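# Four arms sort stickered items into matching-colour containers

## Task

Put every item into the container whose colour matches the sticker on that item.

## Robot and tools

Robots: four identical i2rt Big YAM arms named arm1, arm2, arm3 and arm4. Each has six revolute joints, a two-finger gripper and a wrist camera mounted on top of the hand, looking toward the fingertips. The hand reaches roughly 1.0 m from the joint1 axis. Room cameras: cam_room_a1, cam_room_a2, cam_room_b1, cam_room_b2. Wrist cameras: arm1_cam_wrist to arm4_cam_wrist.

Frames: every pose uses one shared scene frame with its origin on the floor and +z up, in metres. Each foot (base_link) faces along its own +x. Feet: arm1 at (-0.644, +1.377, +0.914), quat wxyz (+0.682, +0.007, +0.004, +0.731); arm2 at (-0.655, -0.555, +0.928), (+0.747, +0.002, +0.000, -0.665); arm3 at (+0.651, -1.332, +0.868), (+0.663, -0.004, -0.006, -0.748); arm4 at (+0.648, +0.477, +0.879), (+0.687, +0.001, +0.003, +0.727). The point called hand sits between the finger pads, about 1 cm short of the tips; fingers point along the hand's +z and open along its y. The printed hand position may be off, more so when the arm is stretched. hand_target is where the hand would be at the joint targets currently held.

Tool move: one action for the arms. Each arm name is an optional key holding that arm's part; an omitted arm receives nothing new but may keep pushing toward its previous targets. An arm's part contains "joints", "target" (with optional "speed"), or both.
- "joints": absolute targets keyed by name. joint1_rad -2.879 to 2.879 (rotation about the foot, positive counter-clockwise seen from above, 0 means unfolding toward the foot's +x); joint2_rad 0 to 3.141 (shoulder; 0 has the upper arm lying back, positive raises it then brings it forward); joint3_rad 0 to 3.019 (elbow; 0 folded, positive opens); joint4_rad -1.692 to 1.57 (hand pitch, positive tips fingers up); joint5_rad -1.57 to 1.57 (sideways swing, positive to the arm's right); joint6_rad -2.094 to 2.094 (roll, positive clockwise seen from behind). Radians. gripper_m 0 to 0.093 is the fingertip gap in metres. Done tolerances: ±0.045, ±0.14, ±0.09, ±0.055, ±0.03, ±0.035 rad, gripper ±0.003 m. Joints move at different rates, so the hand may sweep wide between postures.
- "target": one list of seven numbers [x, y, z, qw, qx, qy, qz], an absolute hand pose in the scene frame, formatted like the "hand" line. The hand travels a straight line from its hand_target toward it. When "target" is used, "joints" may only contain gripper_m.
- "speed": top speed of that straight path, 0.002 to 0.5 m/s, default 0.25; rotation capped at twice that in rad/s. Invalid without "target".
- "cameras": list of camera names for returned images; omitted or ["all"] gives all, [] gives none.
All motions in one call start at once; all hand paths finish together, timed by the slowest. Paths run 0.5 to 10 s and an action never exceeds 15 s. Each step the path pose is clamped to within 100 mm and 20 degrees of the measured hand, then solved by damped IK, favouring position. Expect errors of a centimetre or more, lag, overshoot of speed near full stretch, and no slowing for obstacles or other arms. Unknown keys make a call invalid; out-of-range values get it refused, and a refusal or a stop cancels your later move, wait and finished_scene calls in that reply.

Other tools: wait(seconds 0 to 10, cameras) lets time pass and returns state. zoom_image(camera, region [x0, y0, x1, y1] in pixels, top-left origin, at most 504 by 504) magnifies the newest image of a camera that was included. read_manual gives licence text only. finished_scene(scene) ends the current scene irreversibly; the goal must hold without the robots.

Results: per-arm state with joint_positions, Joint velocities (rad/s, gripper m/s; "within noise" when still), joint torques (N m, arm joints only, with offsets; joints 3 and 4 wrap at ±28), hand and hand_target. A "move" line lists each arm given a motion as "done" or its worst status. Arms marked "as last shown" were not commanded; their status says "not commanded". Statuses: off_target (stopped short, may still push); time_out (each joint keeps a nearby target and pushes on; on_its_own shows these, "held at" being a target, not a reading; send reported positions to relax); not_followed with "joint command not followed" or "pose unreachable" (a safety check withheld targets, e.g. self or arm collision; the gripper part still runs); limit_stop_at_motor_heat after a heat fault (resend the target). Images may be slightly older than the state.

Gripper: when squeezing a rigid part, gripper_m reads up to 0.005 m below its width (some read up to 0.002 wider); closed on nothing it reads 0.000 to 0.003; free-air readings run up to 0.003 wide. Full force (about 50 to 64 N per pad) arrives about 0.005 m below first-touch reading, deeper for soft, small or round things; soft items get crushed more as the target shrinks. Release by commanding a gap well above the reading.

Avoid: knocking items out of the work area or onto the floor; dropping or releasing items while moving; hard presses between arms (including one gripper closing on another's fingers), hard hits and slams; long hard pushing, stretched holding or unreachable targets, which heat motors (MOTOR HOT at 85 °C; at 100 °C the arm goes limp and falls for 30 to 60 s). Arms keep pushing on contact and ignore each other; the collision check may react late and lets fingers, gripper housings and cameras touch. Loose objects may occasionally be nudged. The simulation keeps running while you think, holding the last command. Smooth, economical motion is preferred.

Each tool is called after ">>>" as a command line: name --argument value for each argument, lists and objects as JSON in quotes; but a table of rows of numbers goes row by row, as --pt "numbers of a row", without its own name.

## Session

>>> move

>>> zoom_image --camera "cam_room_b1" --region '[150, 270, 402, 459]'

>>> zoom_image --camera "cam_room_b2" --region '[250, 270, 502, 459]'

Scene clock: 0.00 s.
Joint torques (N m): no reading
Motor temperatures (°C): arm1=[21 23 25 23 21 21 21] | arm2=[23 24 24 22 22 20 23] | arm3=[24 23 23 23 24 23 23] | arm4=[22 21 21 22 24 21 24]
Heat: arm1: hottest joint3_rad 25 °C; arm2: hottest joint2_rad 24 °C; arm3: hottest joint1_rad 24 °C; arm4: hottest joint5_rad 24 °C.
Joint velocities: within noise
arm1.joint_positions: joint1_rad=-0.168 joint2_rad=+0.560 joint3_rad=+1.361 joint4_rad=-1.410 joint5_rad=+0.240 joint6_rad=+0.692 gripper_m=+0.09396
arm1.joint_status: not commanded
arm1.hand: x=-0.5745 y=+1.5715 z=+1.4388 quat_wxyz=(-0.303, +0.280, -0.837, -0.359) (m; scene frame)
arm1.hand_target: x=-0.5746 y=+1.5689 z=+1.4515 quat_wxyz=(-0.308, +0.276, -0.832, -0.370) (m; scene frame)
arm1.hand_status: not commanded
arm2.joint_positions: joint1_rad=+0.198 joint2_rad=+0.483 joint3_rad=+1.641 joint4_rad=-1.210 joint5_rad=-0.086 joint6_rad=-0.484 gripper_m=+0.09396
arm2.joint_status: not commanded
arm2.hand: x=-0.6069 y=-0.6635 z=+1.6316 quat_wxyz=(-0.468, -0.246, -0.683, +0.505) (m; scene frame)
arm2.hand_target: x=-0.6088 y=-0.6576 z=+1.6378 quat_wxyz=(-0.472, -0.244, -0.677, +0.510) (m; scene frame)
arm2.hand_status: not commanded
arm3.joint_positions: joint1_rad=+0.130 joint2_rad=+0.645 joint3_rad=+1.695 joint4_rad=-1.138 joint5_rad=+0.075 joint6_rad=+0.392 gripper_m=+0.09396
arm3.joint_status: not commanded
arm3.hand: x=+0.6386 y=-1.5165 z=+1.5921 quat_wxyz=(-0.552, -0.621, -0.389, +0.398) (m; scene frame)
arm3.hand_target: x=+0.6385 y=-1.5116 z=+1.6003 quat_wxyz=(-0.558, -0.615, -0.384, +0.402) (m; scene frame)
arm3.hand_status: not commanded
arm4.joint_positions: joint1_rad=+0.147 joint2_rad=+0.437 joint3_rad=+1.709 joint4_rad=-1.566 joint5_rad=+0.245 joint6_rad=+0.670 gripper_m=+0.09396
arm4.joint_status: not commanded
arm4.hand: x=+0.6820 y=+0.5376 z=+1.5262 quat_wxyz=(-0.292, +0.355, -0.719, -0.522) (m; scene frame)
arm4.hand_target: x=+0.6829 y=+0.5336 z=+1.5314 quat_wxyz=(-0.294, +0.352, -0.714, -0.529) (m; scene frame)
arm4.hand_status: not commanded
pictures: arm1_cam_wrist, arm2_cam_wrist, arm3_cam_wrist, arm4_cam_wrist, cam_room_a1, cam_room_a2, cam_room_b1, cam_room_b2
Images, in order (width x height): arm1_cam_wrist 672x504, arm2_cam_wrist 672x504, arm3_cam_wrist 672x504, arm4_cam_wrist 672x504, cam_room_a1 672x504, cam_room_a2 672x504, cam_room_b1 672x504, cam_room_b2 672x504.

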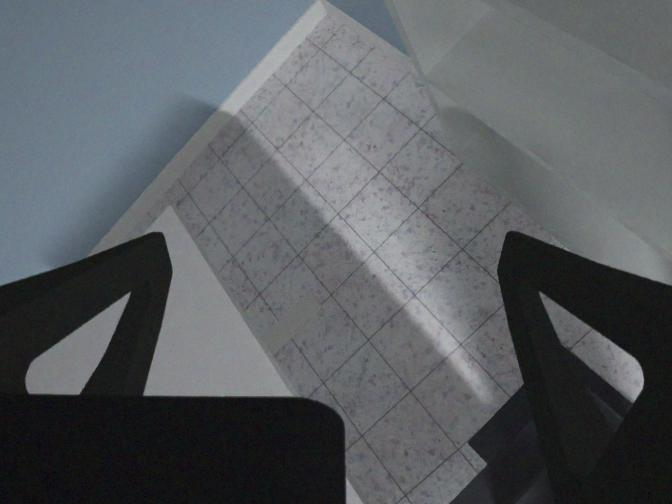

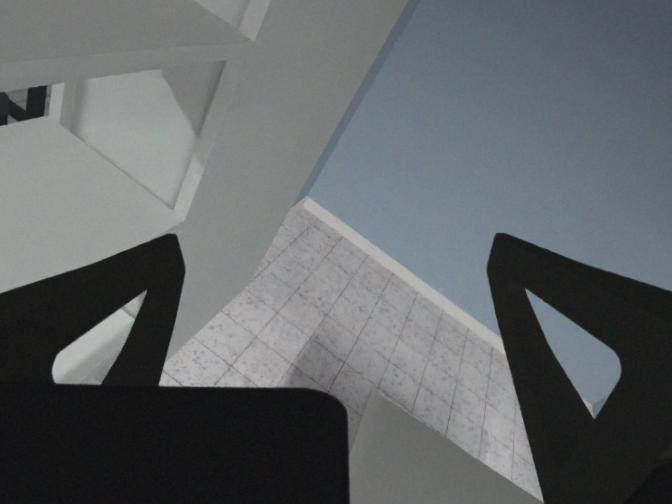

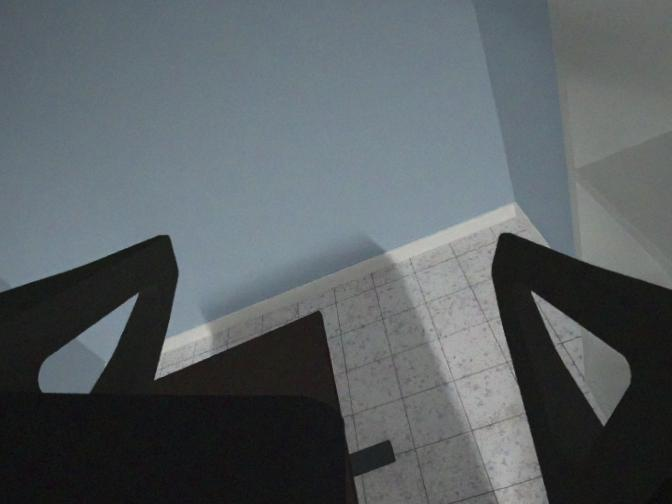

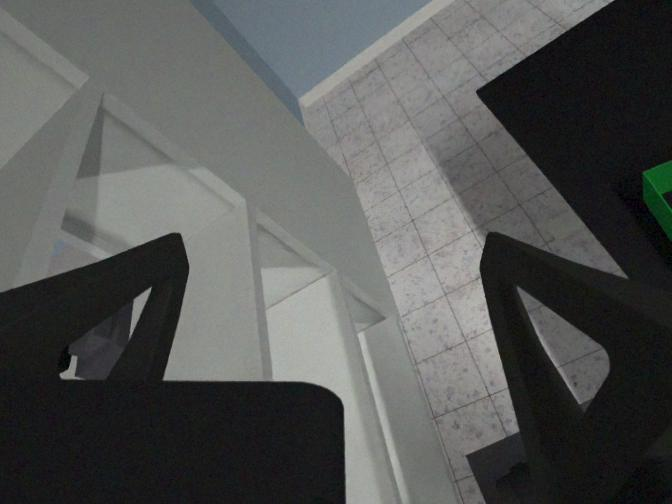

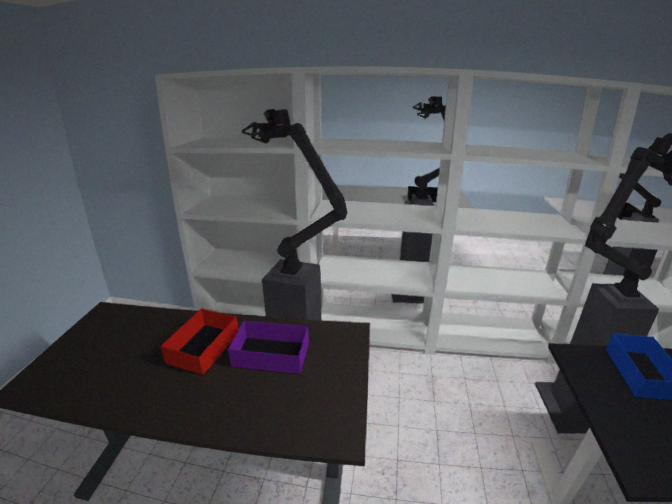

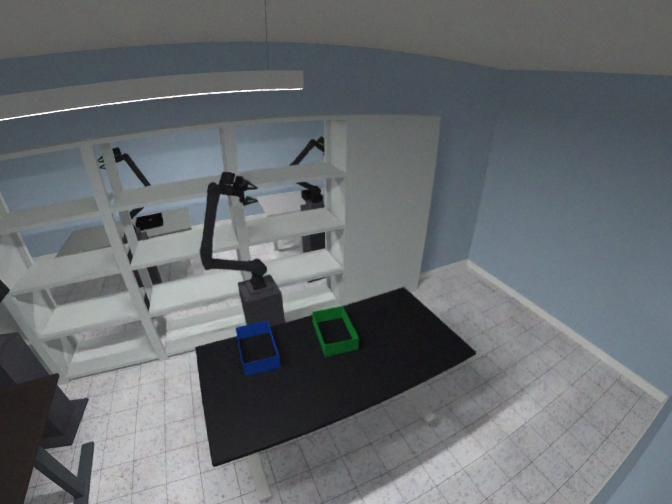

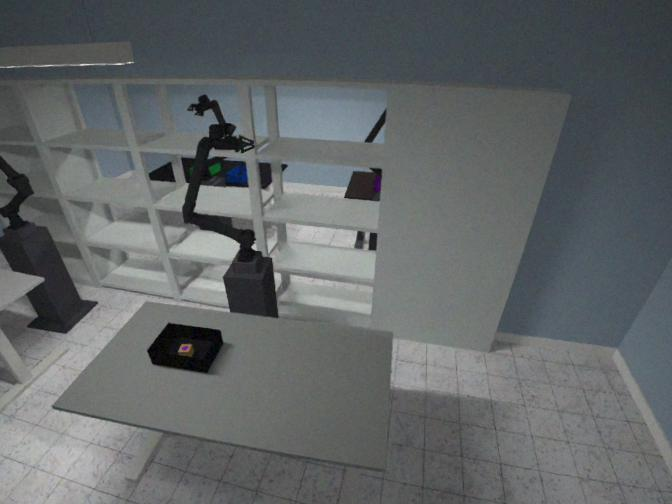

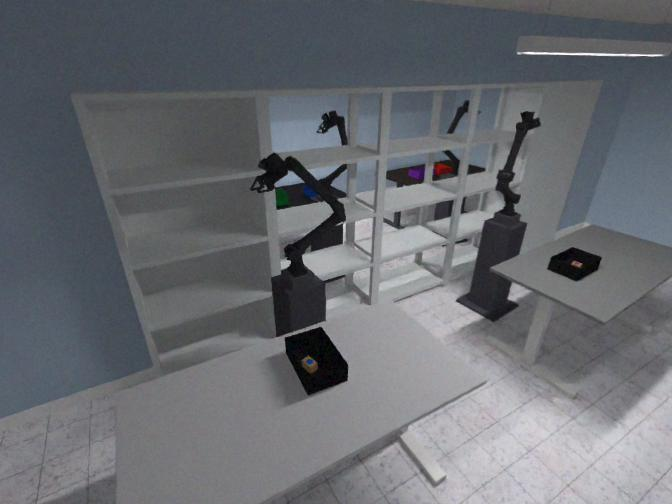

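Scaled by 2.000.

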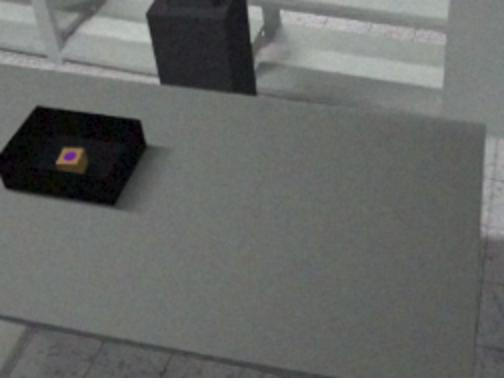

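Scaled by 2.000.

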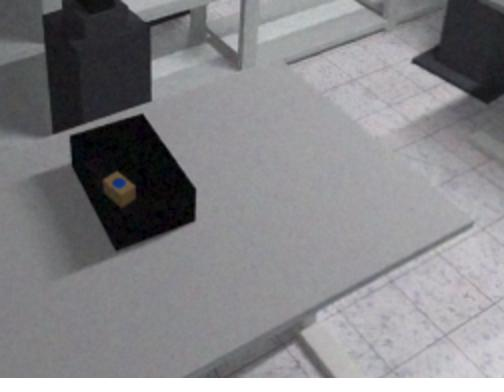

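>>> move --arm1 '{"joints":{"joint1_rad":1.5,"joint2_rad":1.2,"joint3_rad":1.3,"joint4_rad":-1.6,"joint5_rad":0,"joint6_rad":0}}' --arm2 '{"joints":{"joint1_rad":-1.65,"joint2_rad":1.2,"joint3_rad":1.3,"joint4_rad":-1.6,"joint5_rad":0,"joint6_rad":0}}' --arm3 '{"joints":{"joint1_rad":-1.99,"joint2_rad":0.6,"joint3_rad":1.2,"joint4_rad":-0.8,"joint5_rad":0,"joint6_rad":0}}' --arm4 '{"joints":{"joint1_rad":0.91,"joint2_rad":0.6,"joint3_rad":1.2,"joint4_rad":-0.8,"joint5_rad":0,"joint6_rad":0}}'

Scene clock: 28.83 s.
Joint torques (N m): arm1=[-1.61 -7.59 11.74 0.1 0.06 -0.03] | arm2=[0.97 -10.93 11.52 0.29 -0.02 0.2] | arm3=[0.62 -0.62 9.7 2.55 -0.08 -0.12] | arm4=[1.08 0.62 9.44 2.21 0.02 -0.12]
Motor temperatures (°C): arm1=[21 23 28 23 21 21 21] | arm2=[23 24 25 22 22 20 23] | arm3=[24 23 25 23 24 23 23] | arm4=[22 22 22 22 24 21 24]
Heat: arm1: hottest joint3_rad 28 °C; arm2: hottest joint3_rad 25 °C; arm3: hottest joint3_rad 25 °C; arm4: hottest joint5_rad 24 °C.
move: arm1 done; arm2 done; arm3 done; arm4 done
Joint velocities: within noise
arm1.joint_positions: joint1_rad=+1.500 joint2_rad=+1.216 joint3_rad=+1.288 joint4_rad=-1.590 joint5_rad=-0.002 joint6_rad=+0.007 gripper_m=+0.09398
arm1.joint_status: all done
arm1.hand: x=-0.9871 y=+1.3775 z=+1.2104 quat_wxyz=(+0.000, +0.999, -0.005, -0.034) (m; scene frame)
arm1.hand_target: x=-0.9843 y=+1.3776 z=+1.2204 quat_wxyz=(-0.001, +0.999, -0.001, -0.043) (m; scene frame)
arm1.hand_status: not commanded
arm2.joint_positions: joint1_rad=-1.652 joint2_rad=+1.213 joint3_rad=+1.289 joint4_rad=-1.588 joint5_rad=+0.000 joint6_rad=-0.013 gripper_m=+0.09397
arm2.joint_status: all done
arm2.hand: x=-1.0036 y=-0.5681 z=+1.2201 quat_wxyz=(+0.001, -0.999, -0.025, +0.029) (m; scene frame)
arm2.hand_target: x=-1.0007 y=-0.5688 z=+1.2285 quat_wxyz=(+0.001, -0.999, -0.019, +0.034) (m; scene frame)
arm2.hand_status: not commanded
arm3.joint_positions: joint1_rad=-1.979 joint2_rad=+0.607 joint3_rad=+1.190 joint4_rad=-0.817 joint5_rad=+0.002 joint6_rad=+0.008 gripper_m=+0.09399
arm3.joint_status: all done
arm3.hand: x=+0.3852 y=-1.1680 z=+1.4203 quat_wxyz=(+0.155, -0.758, +0.213, +0.597) (m; scene frame)
arm3.hand_target: x=+0.3897 y=-1.1672 z=+1.4323 quat_wxyz=(+0.164, -0.748, +0.210, +0.608) (m; scene frame)
arm3.hand_status: not commanded
arm4.joint_positions: joint1_rad=+0.907 joint2_rad=+0.599 joint3_rad=+1.184 joint4_rad=-0.819 joint5_rad=+0.002 joint6_rad=+0.014 gripper_m=+0.09398
arm4.joint_status: all done
arm4.hand: x=+0.4004 y=+0.6538 z=+1.4337 quat_wxyz=(-0.180, +0.746, -0.242, -0.594) (m; scene frame)
arm4.hand_target: x=+0.4006 y=+0.6524 z=+1.4468 quat_wxyz=(-0.186, +0.738, -0.232, -0.606) (m; scene frame)
arm4.hand_status: not commanded
pictures: arm1_cam_wrist, arm2_cam_wrist, arm3_cam_wrist, arm4_cam_wrist, cam_room_a1, cam_room_a2, cam_room_b1, cam_room_b2
Images, in order (width x height): arm1_cam_wrist 672x504, arm2_cam_wrist 672x504, arm3_cam_wrist 672x504, arm4_cam_wrist 672x504, cam_room_a1 672x504, cam_room_a2 672x504, cam_room_b1 672x504, cam_room_b2 672x504.

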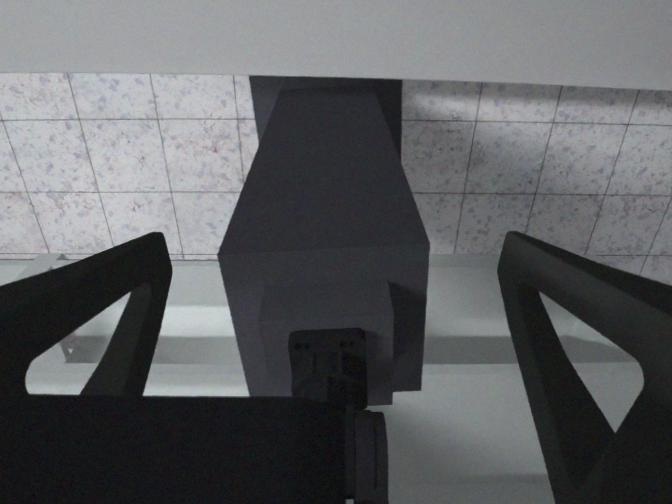

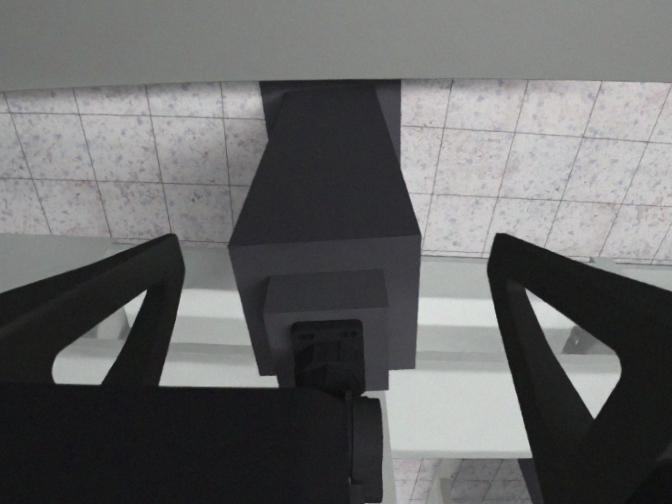

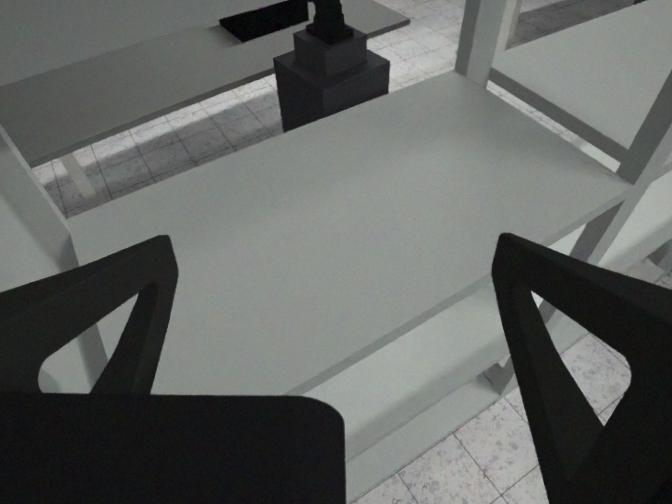

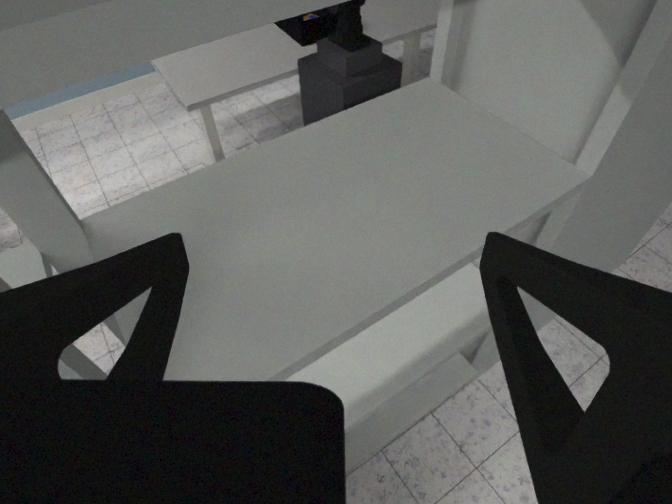

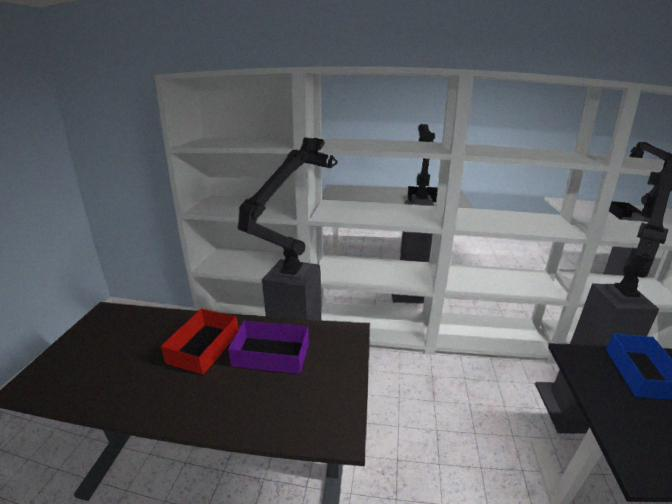

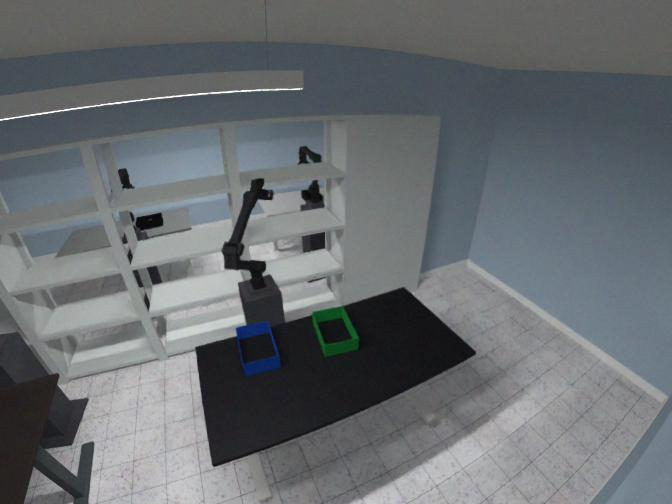

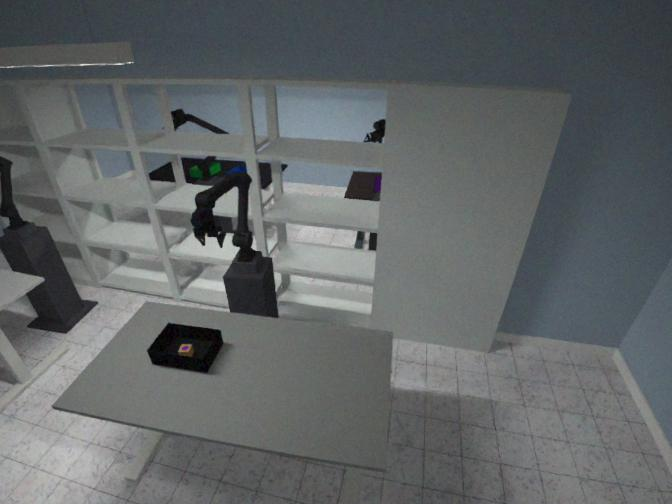

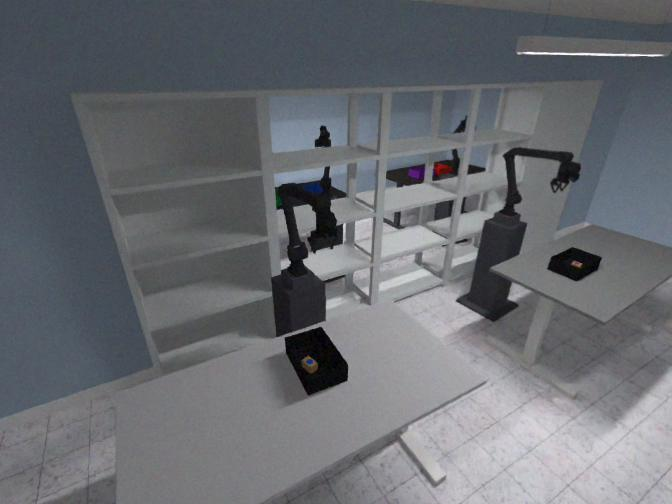

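>>> move --arm1 '{"target":[-1.22,1.4,1.2,0,1,0,-0.0]}' --arm2 '{"target":[-1.22,-0.35,1.2,0,1,0,-0.0]}' --cameras '["arm1_cam_wrist","arm2_cam_wrist","cam_room_b1","cam_room_b2"]'

Scene clock: 49.27 s.
Joint torques (N m): arm1=[-2.84 -15.5 15.92 0.01 0.01 -0.08] | arm2=[0.73 -19.84 15.3 0.17 -0.07 -0.08] | arm3=[0.56 -0.5 9.73 2.54 -0.08 -0.14] | arm4=[0.85 0.21 9.43 2.17 0.01 -0.1]
Motor temperatures (°C): arm1=[21 24 30 23 21 21 21] | arm2=[23 24 27 22 22 20 23] | arm3=[24 23 26 23 24 23 23] | arm4=[22 21 26 22 24 21 24]
Heat: arm1: hottest joint3_rad 30 °C; arm2: hottest joint3_rad 27 °C; arm3: hottest joint3_rad 26 °C; arm4: hottest joint3_rad 26 °C.
move: arm1 off_target; arm2 off_target
Joint velocities: within noise
arm1.joint_positions: joint1_rad=+1.472 joint2_rad=+1.873 joint3_rad=+1.944 joint4_rad=-1.684 joint5_rad=-0.002 joint6_rad=-0.031 gripper_m=+0.09398
arm1.joint_status: not commanded
arm1.hand: x=-1.2093 y=+1.3937 z=+1.1764 quat_wxyz=(+0.000, +1.000, +0.001, +0.013) (m; scene frame)
arm1.hand_target: x=-1.2185 y=+1.4001 z=+1.1995 quat_wxyz=(-0.001, +1.000, +0.000, -0.012) (m; scene frame)
arm1.hand_status: off_target (0.027 m and 1.5 deg from the pose sent, 0.234 m and 3.9 deg at the start; a joint's target at an end of its range on 22 of 59 steps)
arm2.joint_positions: joint1_rad=-2.039 joint2_rad=+1.902 joint3_rad=+2.001 joint4_rad=-1.670 joint5_rad=-0.003 joint6_rad=-0.335 gripper_m=+0.09397
arm2.joint_status: not commanded
arm2.hand: x=-1.2090 y=-0.3535 z=+1.1860 quat_wxyz=(+0.000, -1.000, +0.008, -0.001) (m; scene frame)
arm2.hand_target: x=-1.2190 y=-0.3505 z=+1.1997 quat_wxyz=(+0.005, -1.000, +0.000, +0.014) (m; scene frame)
arm2.hand_status: off_target (0.018 m and 1.0 deg from the pose sent, 0.308 m and 4.4 deg at the start; a joint's target at an end of its range on 21 of 59 steps)
arm3, arm4: as last shown
arm3.joint_positions: joint1_rad=-1.979 joint2_rad=+0.607 joint3_rad=+1.190 joint4_rad=-0.817 joint5_rad=+0.002 joint6_rad=+0.007 gripper_m=+0.09399
arm3.hand: x=+0.3852 y=-1.1680 z=+1.4203 quat_wxyz=(+0.156, -0.758, +0.213, +0.597) (m; scene frame)
pictures: arm1_cam_wrist, arm2_cam_wrist, cam_room_b1, cam_room_b2
Images, in order (width x height): arm1_cam_wrist 672x504, arm2_cam_wrist 672x504, cam_room_b1 672x504, cam_room_b2 672x504.

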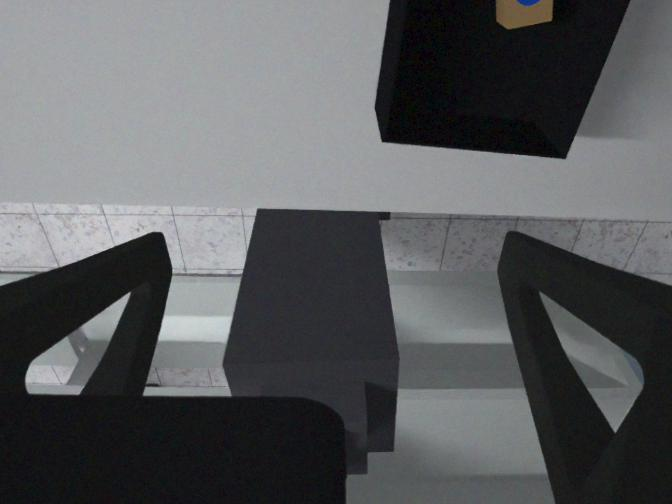

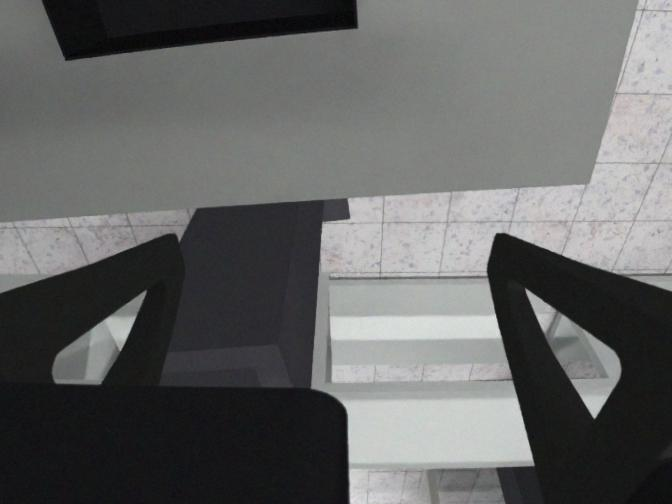

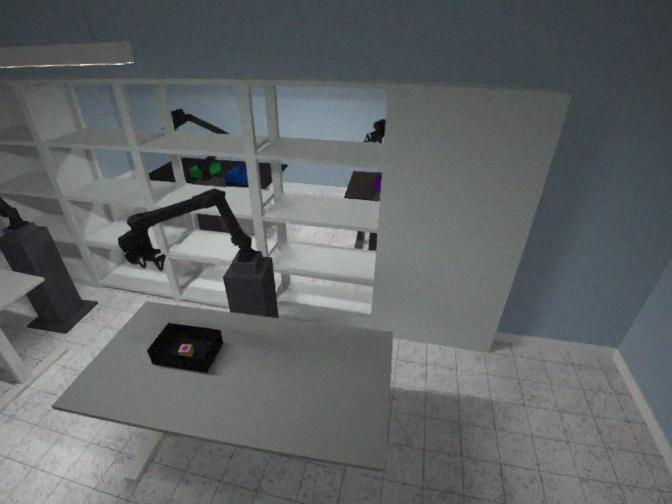

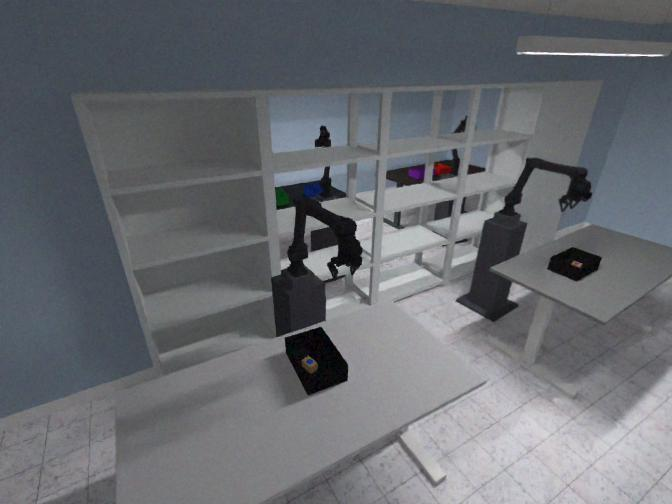

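>>> move --arm1 '{"target":[-1.29,1.56,1.06,0,1,0,0]}' --arm2 '{"target":[-1.30,-0.48,1.1,0,1,0,0]}' --cameras '["arm1_cam_wrist","arm2_cam_wrist"]'

Scene clock: 61.17 s.
Joint torques (N m): arm1=[-1.55 -18.78 15.68 0.38 -0.05 -0.04] | arm2=[0.38 -21.77 14.83 1.02 -0.06 0.2] | arm3=[0.44 -0.73 9.72 2.61 -0.08 -0.13] | arm4=[1.08 0.56 9.35 2.21 0.03 -0.08]
Motor temperatures (°C): arm1=[21 25 32 23 21 21 21] | arm2=[23 25 28 22 22 20 23] | arm3=[24 23 27 23 24 23 23] | arm4=[22 21 28 22 24 21 24]
Heat: arm1: hottest joint3_rad 32 °C; arm2: hottest joint3_rad 28 °C; arm3: hottest joint3_rad 27 °C; arm4: hottest joint3_rad 28 °C.
move: arm1 off_target; arm2 off_target
Joint velocities: arm1=[0.005 -0.015 -0.007 -0.027 -0.022 -0.154 0] | arm2=[within noise] | arm3=[within noise] | arm4=[within noise]
arm1.joint_positions: joint1_rad=+1.225 joint2_rad=+2.176 joint3_rad=+2.069 joint4_rad=-1.537 joint5_rad=+0.003 joint6_rad=-0.265 gripper_m=+0.09398
arm1.joint_status: not commanded
arm1.hand: x=-1.2715 y=+1.5569 z=+1.0415 quat_wxyz=(+0.007, +1.000, -0.006, +0.028) (m; scene frame)
arm1.hand_target: x=-1.2886 y=+1.5597 z=+1.0603 quat_wxyz=(+0.000, +1.000, +0.000, +0.000) (m; scene frame)
arm1.hand_status: off_target (0.026 m and 3.4 deg from the pose sent, 0.219 m and 1.5 deg at the start)
arm2.joint_positions: joint1_rad=-1.802 joint2_rad=+2.061 joint3_rad=+2.001 joint4_rad=-1.556 joint5_rad=-0.003 joint6_rad=-0.133 gripper_m=+0.09397
arm2.joint_status: not commanded
arm2.hand: x=-1.2816 y=-0.4843 z=+1.0915 quat_wxyz=(-0.003, -1.000, -0.009, -0.023) (m; scene frame)
arm2.hand_target: x=-1.2989 y=-0.4800 z=+1.1001 quat_wxyz=(+0.000, -1.000, +0.000, +0.000) (m; scene frame)
arm2.hand_status: off_target (0.021 m and 2.9 deg from the pose sent, 0.178 m and 1.0 deg at the start)
arm3, arm4: as last shown
pictures: arm1_cam_wrist, arm2_cam_wrist
Images, in order (width x height): arm1_cam_wrist 672x504, arm2_cam_wrist 672x504.

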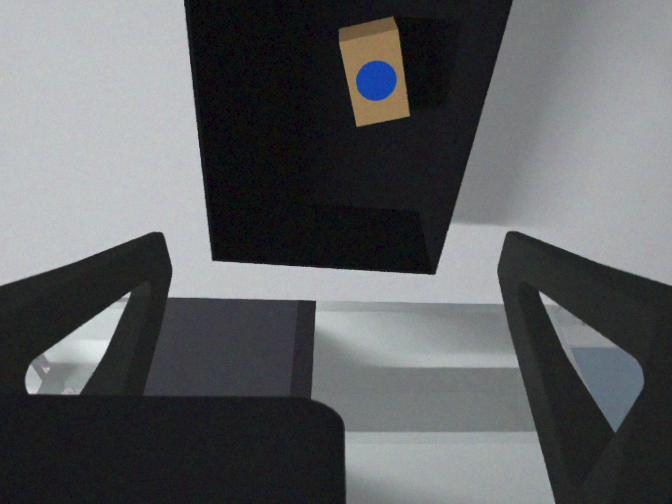

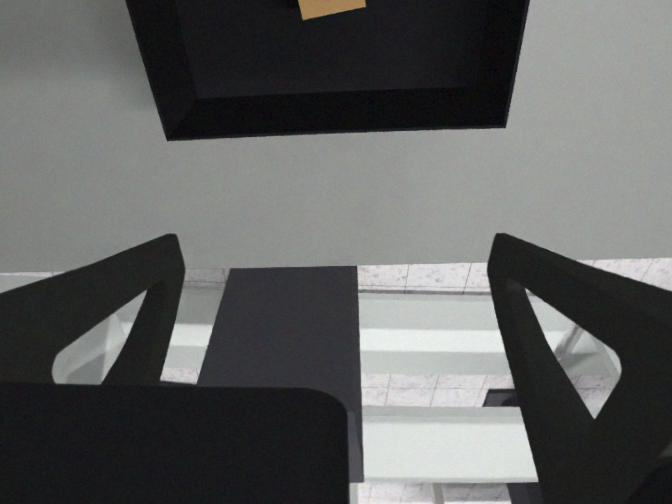

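>>> move --arm1 '{"target":[-1.295,1.592,0.9,0,0.996,0.087,0]}' --arm2 '{"target":[-1.39,-0.487,0.91,0,0.996,0.087,0]}' --cameras '["arm1_cam_wrist","arm2_cam_wrist"]'

Scene clock: 74.37 s.
Joint torques (N m): arm1=[-2.08 -20.72 10.41 0.9 -0.07 -0.04] | arm2=[1.26 -25.41 14.74 0.54 -0.04 -0.07] | arm3=[0.56 -0.56 9.74 2.61 -0.08 -0.12] | arm4=[0.97 0.26 9.47 2.21 0.03 -0.11]
Motor temperatures (°C): arm1=[21 26 34 23 21 21 21] | arm2=[23 26 30 22 22 20 23] | arm3=[24 23 28 23 24 23 23] | arm4=[22 21 29 22 24 21 24]
Heat: arm1: hottest joint3_rad 34 °C; arm2: hottest joint3_rad 30 °C; arm3: hottest joint3_rad 28 °C; arm4: hottest joint3_rad 29 °C.
move: arm1 done; arm2 off_target
Joint velocities: within noise
arm1.joint_positions: joint1_rad=+1.191 joint2_rad=+2.334 joint3_rad=+1.961 joint4_rad=-1.234 joint5_rad=+0.003 joint6_rad=-0.483 gripper_m=+0.09398
arm1.joint_status: not commanded
arm1.hand: x=-1.2907 y=+1.5867 z=+0.8973 quat_wxyz=(+0.003, +0.996, +0.086, +0.009) (m; scene frame)
arm1.hand_target: x=-1.2949 y=+1.5921 z=+0.9002 quat_wxyz=(+0.000, +0.996, +0.087, +0.000) (m; scene frame)
arm1.hand_status: done (0.007 m and 1.1 deg from the pose sent, 0.148 m and 11.1 deg at the start)
arm2.joint_positions: joint1_rad=-1.787 joint2_rad=+2.457 joint3_rad=+2.219 joint4_rad=-1.356 joint5_rad=-0.003 joint6_rad=-0.251 gripper_m=+0.09397
arm2.joint_status: not commanded
arm2.hand: x=-1.3752 y=-0.4835 z=+0.9088 quat_wxyz=(-0.002, -0.997, -0.076, -0.012) (m; scene frame)
arm2.hand_target: x=-1.3893 y=-0.4872 z=+0.9104 quat_wxyz=(+0.000, -0.996, -0.087, +0.001) (m; scene frame)
arm2.hand_status: off_target (0.015 m and 1.9 deg from the pose sent, 0.212 m and 9.3 deg at the start)
arm3, arm4: as last shown
pictures: arm1_cam_wrist, arm2_cam_wrist
Images, in order (width x height): arm1_cam_wrist 672x504, arm2_cam_wrist 672x504.

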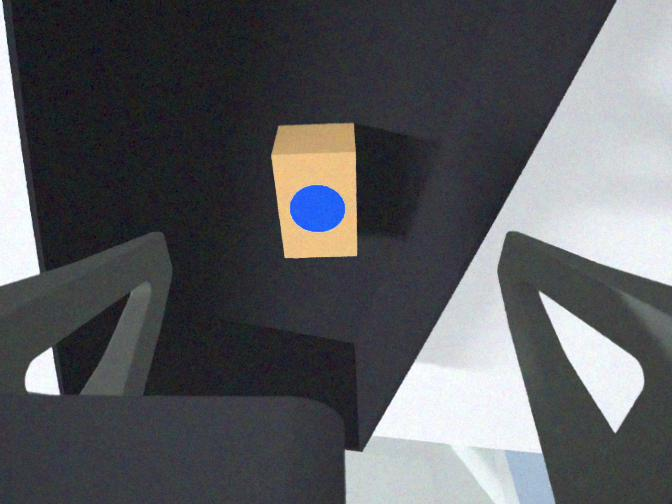

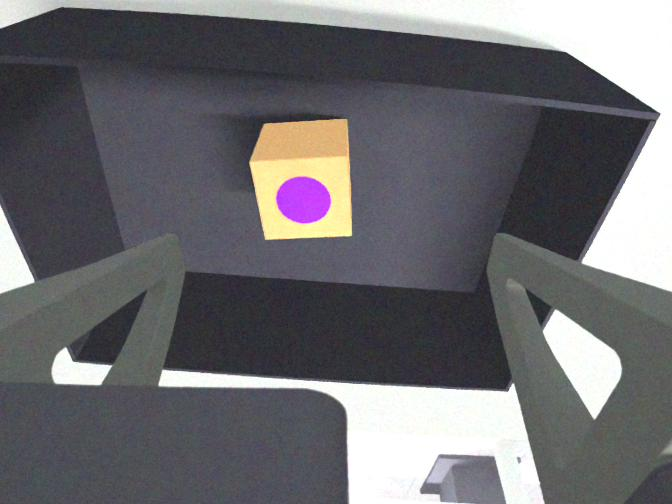

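>>> move --arm1 '{"target":[-1.281,1.589,0.802,0,0.996,0.087,0]}' --arm2 '{"target":[-1.374,-0.498,0.802,0,0.996,0.087,0]}' --cameras '["arm1_cam_wrist","arm2_cam_wrist"]'

Scene clock: 88.00 s.
Joint torques (N m): arm1=[-2.73 -20.78 9.43 0.76 -0.06 -0.07] | arm2=[1.26 -25.82 10 1.21 -0.06 0.06] | arm3=[0.73 -0.79 9.72 2.55 -0.08 -0.12] | arm4=[1.2 0.85 9.48 2.25 0.03 -0.06]
Motor temperatures (°C): arm1=[21 26 33 23 21 21 21] | arm2=[23 27 31 22 22 20 23] | arm3=[24 23 28 23 24 23 23] | arm4=[22 21 30 22 24 21 24]
Heat: arm1: hottest joint3_rad 33 °C; arm2: hottest joint3_rad 31 °C; arm3: hottest joint3_rad 28 °C; arm4: hottest joint3_rad 30 °C.
move: arm1 off_target; arm2 off_target
Joint velocities: within noise
arm1.joint_positions: joint1_rad=+1.191 joint2_rad=+2.428 joint3_rad=+1.846 joint4_rad=-1.030 joint5_rad=+0.003 joint6_rad=-0.485 gripper_m=+0.09398
arm1.joint_status: not commanded
arm1.hand: x=-1.2747 y=+1.5813 z=+0.7955 quat_wxyz=(+0.005, +0.996, +0.087, +0.012) (m; scene frame)
arm1.hand_target: x=-1.2809 y=+1.5891 z=+0.8022 quat_wxyz=(+0.000, +0.996, +0.087, +0.000) (m; scene frame)
arm1.hand_status: off_target (0.012 m and 1.5 deg from the pose sent, 0.096 m and 1.1 deg at the start)
arm2.joint_positions: joint1_rad=-1.775 joint2_rad=+2.536 joint3_rad=+2.111 joint4_rad=-1.143 joint5_rad=-0.003 joint6_rad=-0.252 gripper_m=+0.09397
arm2.joint_status: not commanded
arm2.hand: x=-1.3725 y=-0.4923 z=+0.8138 quat_wxyz=(+0.000, -0.997, -0.082, +0.000) (m; scene frame)
arm2.hand_target: x=-1.3737 y=-0.4979 z=+0.8022 quat_wxyz=(+0.000, -0.996, -0.087, +0.000) (m; scene frame)
arm2.hand_status: off_target (0.013 m and 0.6 deg from the pose sent, 0.108 m and 1.9 deg at the start)
arm3, arm4: as last shown
pictures: arm1_cam_wrist, arm2_cam_wrist
Images, in order (width x height): arm1_cam_wrist 672x504, arm2_cam_wrist 672x504.

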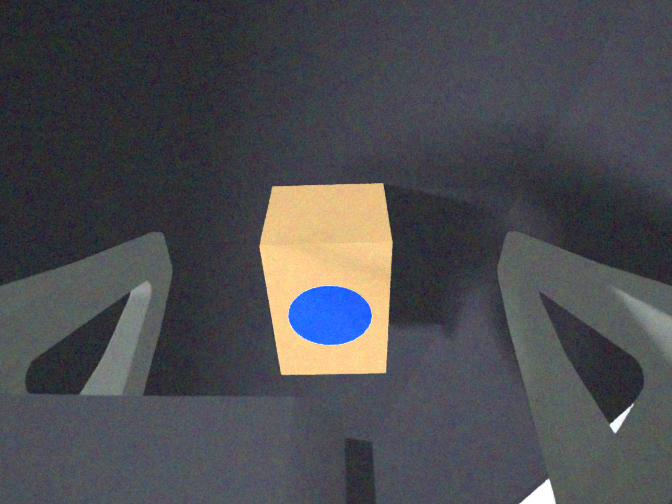

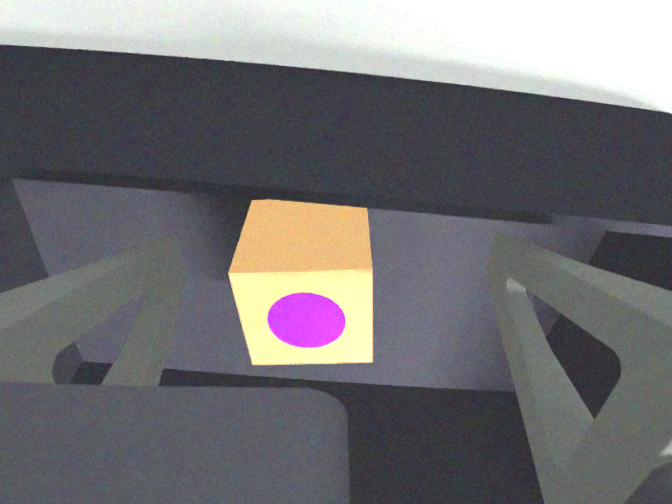

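>>> move --arm1 '{"target":[-1.271,1.588,0.80,0,0.996,0.087,0]}' --arm2 '{"target":[-1.367,-0.504,0.79,0,0.996,0.087,0]}' --cameras '[]'

>>> move --arm1 '{"joints":{"gripper_m":0.02}}' --arm2 '{"joints":{"gripper_m":0.02}}' --cameras '["arm1_cam_wrist","arm2_cam_wrist"]'

Scene clock: 95.67 s.
Joint torques (N m): arm1=[-3.25 -22.42 8.55 0.75 0.01 -0.03] | arm2=[1.49 -26.46 8.55 1.33 -0.05 0.12] | arm3=[0.56 -0.73 9.72 2.54 -0.08 -0.13] | arm4=[0.91 0.21 9.44 2.03 0 -0.08]
Motor temperatures (°C): arm1=[21 27 32 23 21 21 21] | arm2=[23 28 31 22 22 20 23] | arm3=[24 23 28 23 24 23 23] | arm4=[22 21 31 22 24 21 24]
Heat: arm1: hottest joint3_rad 32 °C; arm2: hottest joint3_rad 31 °C; arm3: hottest joint3_rad 28 °C; arm4: hottest joint3_rad 31 °C.
move: arm1 off_target; arm2 off_target
Joint velocities: within noise
arm1.joint_positions: joint1_rad=+1.190 joint2_rad=+2.428 joint3_rad=+1.805 joint4_rad=-1.004 joint5_rad=+0.003 joint6_rad=-0.489 gripper_m=+0.09398
arm1.joint_status: not commanded
arm1.hand: x=-1.2632 y=+1.5777 z=+0.7826 quat_wxyz=(+0.008, +0.996, +0.088, +0.019) (m; scene frame)
arm1.hand_target: x=-1.2708 y=+1.5880 z=+0.8001 quat_wxyz=(+0.000, +0.996, +0.087, +0.000) (m; scene frame)
arm1.hand_status: off_target (0.022 m and 2.3 deg from the pose sent, 0.009 m and 1.5 deg at the start)
arm2.joint_positions: joint1_rad=-1.769 joint2_rad=+2.536 joint3_rad=+2.084 joint4_rad=-1.106 joint5_rad=-0.003 joint6_rad=-0.252 gripper_m=+0.09397
arm2.joint_status: not commanded
arm2.hand: x=-1.3712 y=-0.4968 z=+0.8045 quat_wxyz=(+0.001, -0.996, -0.085, +0.006) (m; scene frame)
arm2.hand_target: x=-1.3668 y=-0.5040 z=+0.7904 quat_wxyz=(+0.000, -0.996, -0.087, +0.000) (m; scene frame)
arm2.hand_status: off_target (0.017 m and 0.7 deg from the pose sent, 0.027 m and 0.5 deg at the start)
arm3, arm4: as last shown
pictures: none
No camera images: "cameras" was empty.

Scene clock: 96.33 s.
Joint torques (N m): arm1=[-2.49 -22.3 8.4 0.8 0.01 -0.08] | arm2=[1.49 -26.11 8.57 1.31 -0.04 0.13] | arm3=[0.44 -0.5 9.73 2.59 -0.08 -0.12] | arm4=[0.79 0.67 9.51 2.28 0 -0.05]
Motor temperatures (°C): arm1=[21 27 32 23 21 21 21] | arm2=[23 28 31 22 22 20 23] | arm3=[24 23 28 23 24 23 23] | arm4=[22 21 31 22 24 21 24]
Heat: arm1: hottest joint3_rad 32 °C; arm2: hottest joint3_rad 31 °C; arm3: hottest joint3_rad 28 °C; arm4: hottest joint3_rad 31 °C.
move: arm1 done; arm2 done
Joint velocities: within noise
arm1.joint_positions: joint1_rad=+1.190 joint2_rad=+2.428 joint3_rad=+1.805 joint4_rad=-1.004 joint5_rad=+0.003 joint6_rad=-0.489 gripper_m=+0.02006
arm1.joint_status: all done
arm1.hand: x=-1.2632 y=+1.5777 z=+0.7826 quat_wxyz=(+0.008, +0.996, +0.089, +0.019) (m; scene frame)
arm1.hand_target: x=-1.2708 y=+1.5879 z=+0.8001 quat_wxyz=(+0.000, +0.996, +0.087, +0.000) (m; scene frame)
arm1.hand_status: not commanded
arm2.joint_positions: joint1_rad=-1.769 joint2_rad=+2.536 joint3_rad=+2.084 joint4_rad=-1.106 joint5_rad=-0.003 joint6_rad=-0.252 gripper_m=+0.02010
arm2.joint_status: all done
arm2.hand: x=-1.3712 y=-0.4968 z=+0.8045 quat_wxyz=(+0.001, -0.996, -0.085, +0.006) (m; scene frame)
arm2.hand_target: x=-1.3668 y=-0.5040 z=+0.7904 quat_wxyz=(+0.000, -0.996, -0.087, +0.000) (m; scene frame)
arm2.hand_status: not commanded
arm3, arm4: as last shown
pictures: arm1_cam_wrist, arm2_cam_wrist
Images, in order (width x height): arm1_cam_wrist 672x504, arm2_cam_wrist 672x504.

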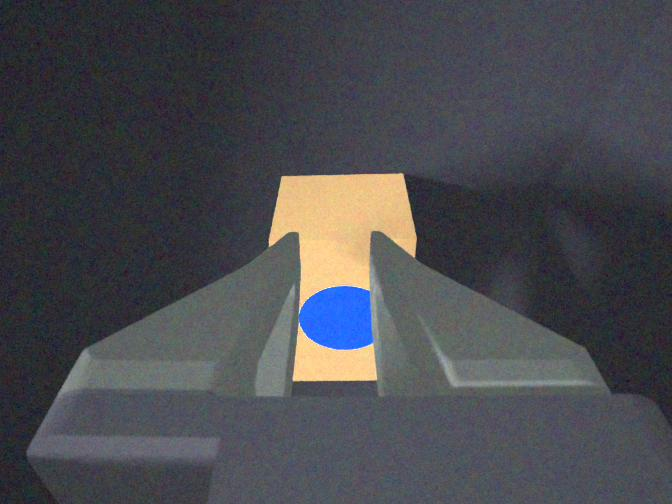

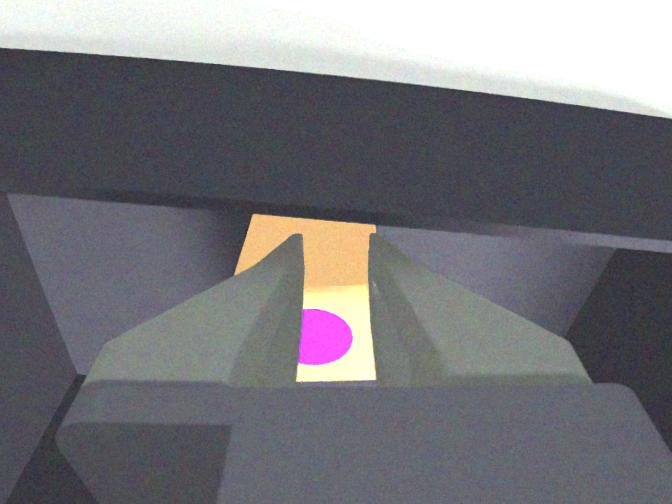

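>>> move --arm1 '{"target":[-1.237,1.592,0.83,0,0.996,0.087,0],"joints":{"gripper_m":0.093}}' --arm2 '{"target":[-1.329,-0.5,0.83,0,0.996,0.087,0],"joints":{"gripper_m":0.093}}' --cameras '["arm1_cam_wrist","arm2_cam_wrist"]'

Scene clock: 109.27 s.
Joint torques (N m): arm1=[-2.02 -19.84 8.4 1.01 0.01 -0.04] | arm2=[0.67 -25.76 8.32 1.17 -0.05 0.04] | arm3=[0.62 -0.56 9.73 2.55 -0.07 -0.12] | arm4=[0.79 0.62 9.46 2.19 0.01 -0.07]
Motor temperatures (°C): arm1=[21 28 32 23 21 21 21] | arm2=[23 29 30 22 22 20 23] | arm3=[24 23 29 23 24 23 23] | arm4=[22 21 31 22 24 21 24]
Heat: arm1: hottest joint3_rad 32 °C; arm2: hottest joint3_rad 30 °C; arm3: hottest joint3_rad 29 °C; arm4: hottest joint3_rad 31 °C.
move: arm1 off_target; arm2 done
Joint velocities: within noise
arm1.joint_positions: joint1_rad=+1.161 joint2_rad=+2.299 joint3_rad=+1.671 joint4_rad=-0.984 joint5_rad=+0.003 joint6_rad=-0.512 gripper_m=+0.09294
arm1.joint_status: all done
arm1.hand: x=-1.2324 y=+1.5872 z=+0.8214 quat_wxyz=(+0.005, +0.996, +0.085, +0.012) (m; scene frame)
arm1.hand_target: x=-1.2370 y=+1.5920 z=+0.8300 quat_wxyz=(+0.000, +0.996, +0.087, +0.000) (m; scene frame)
arm1.hand_status: off_target (0.011 m and 1.5 deg from the pose sent, 0.056 m and 2.3 deg at the start)
arm2.joint_positions: joint1_rad=-1.769 joint2_rad=+2.389 joint3_rad=+1.878 joint4_rad=-1.060 joint5_rad=-0.003 joint6_rad=-0.252 gripper_m=+0.09290
arm2.joint_status: all done
arm2.hand: x=-1.3303 y=-0.5002 z=+0.8341 quat_wxyz=(+0.000, -0.996, -0.085, -0.001) (m; scene frame)
arm2.hand_target: x=-1.3290 y=-0.5001 z=+0.8301 quat_wxyz=(+0.000, -0.996, -0.087, +0.000) (m; scene frame)
arm2.hand_status: done (0.004 m and 0.2 deg from the pose sent, 0.049 m and 0.7 deg at the start)
arm3, arm4: as last shown
pictures: arm1_cam_wrist, arm2_cam_wrist
Images, in order (width x height): arm1_cam_wrist 672x504, arm2_cam_wrist 672x504.

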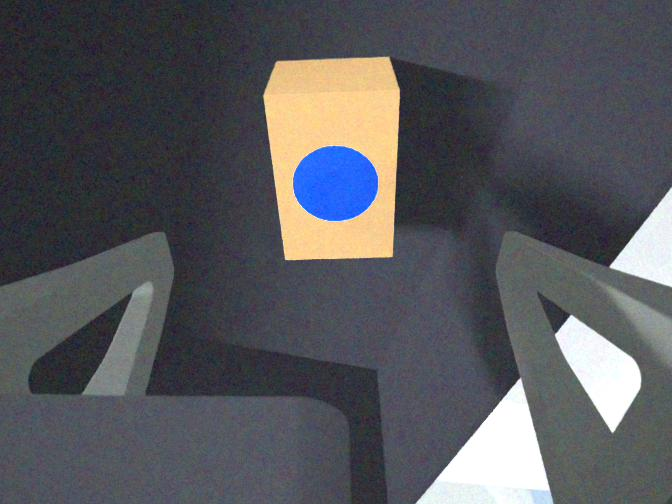

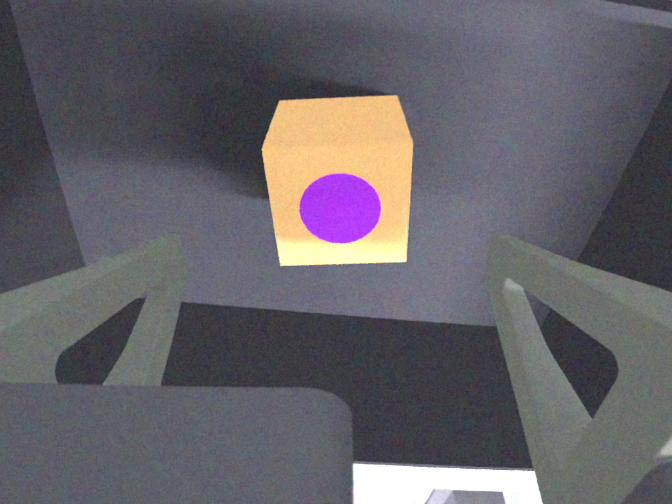

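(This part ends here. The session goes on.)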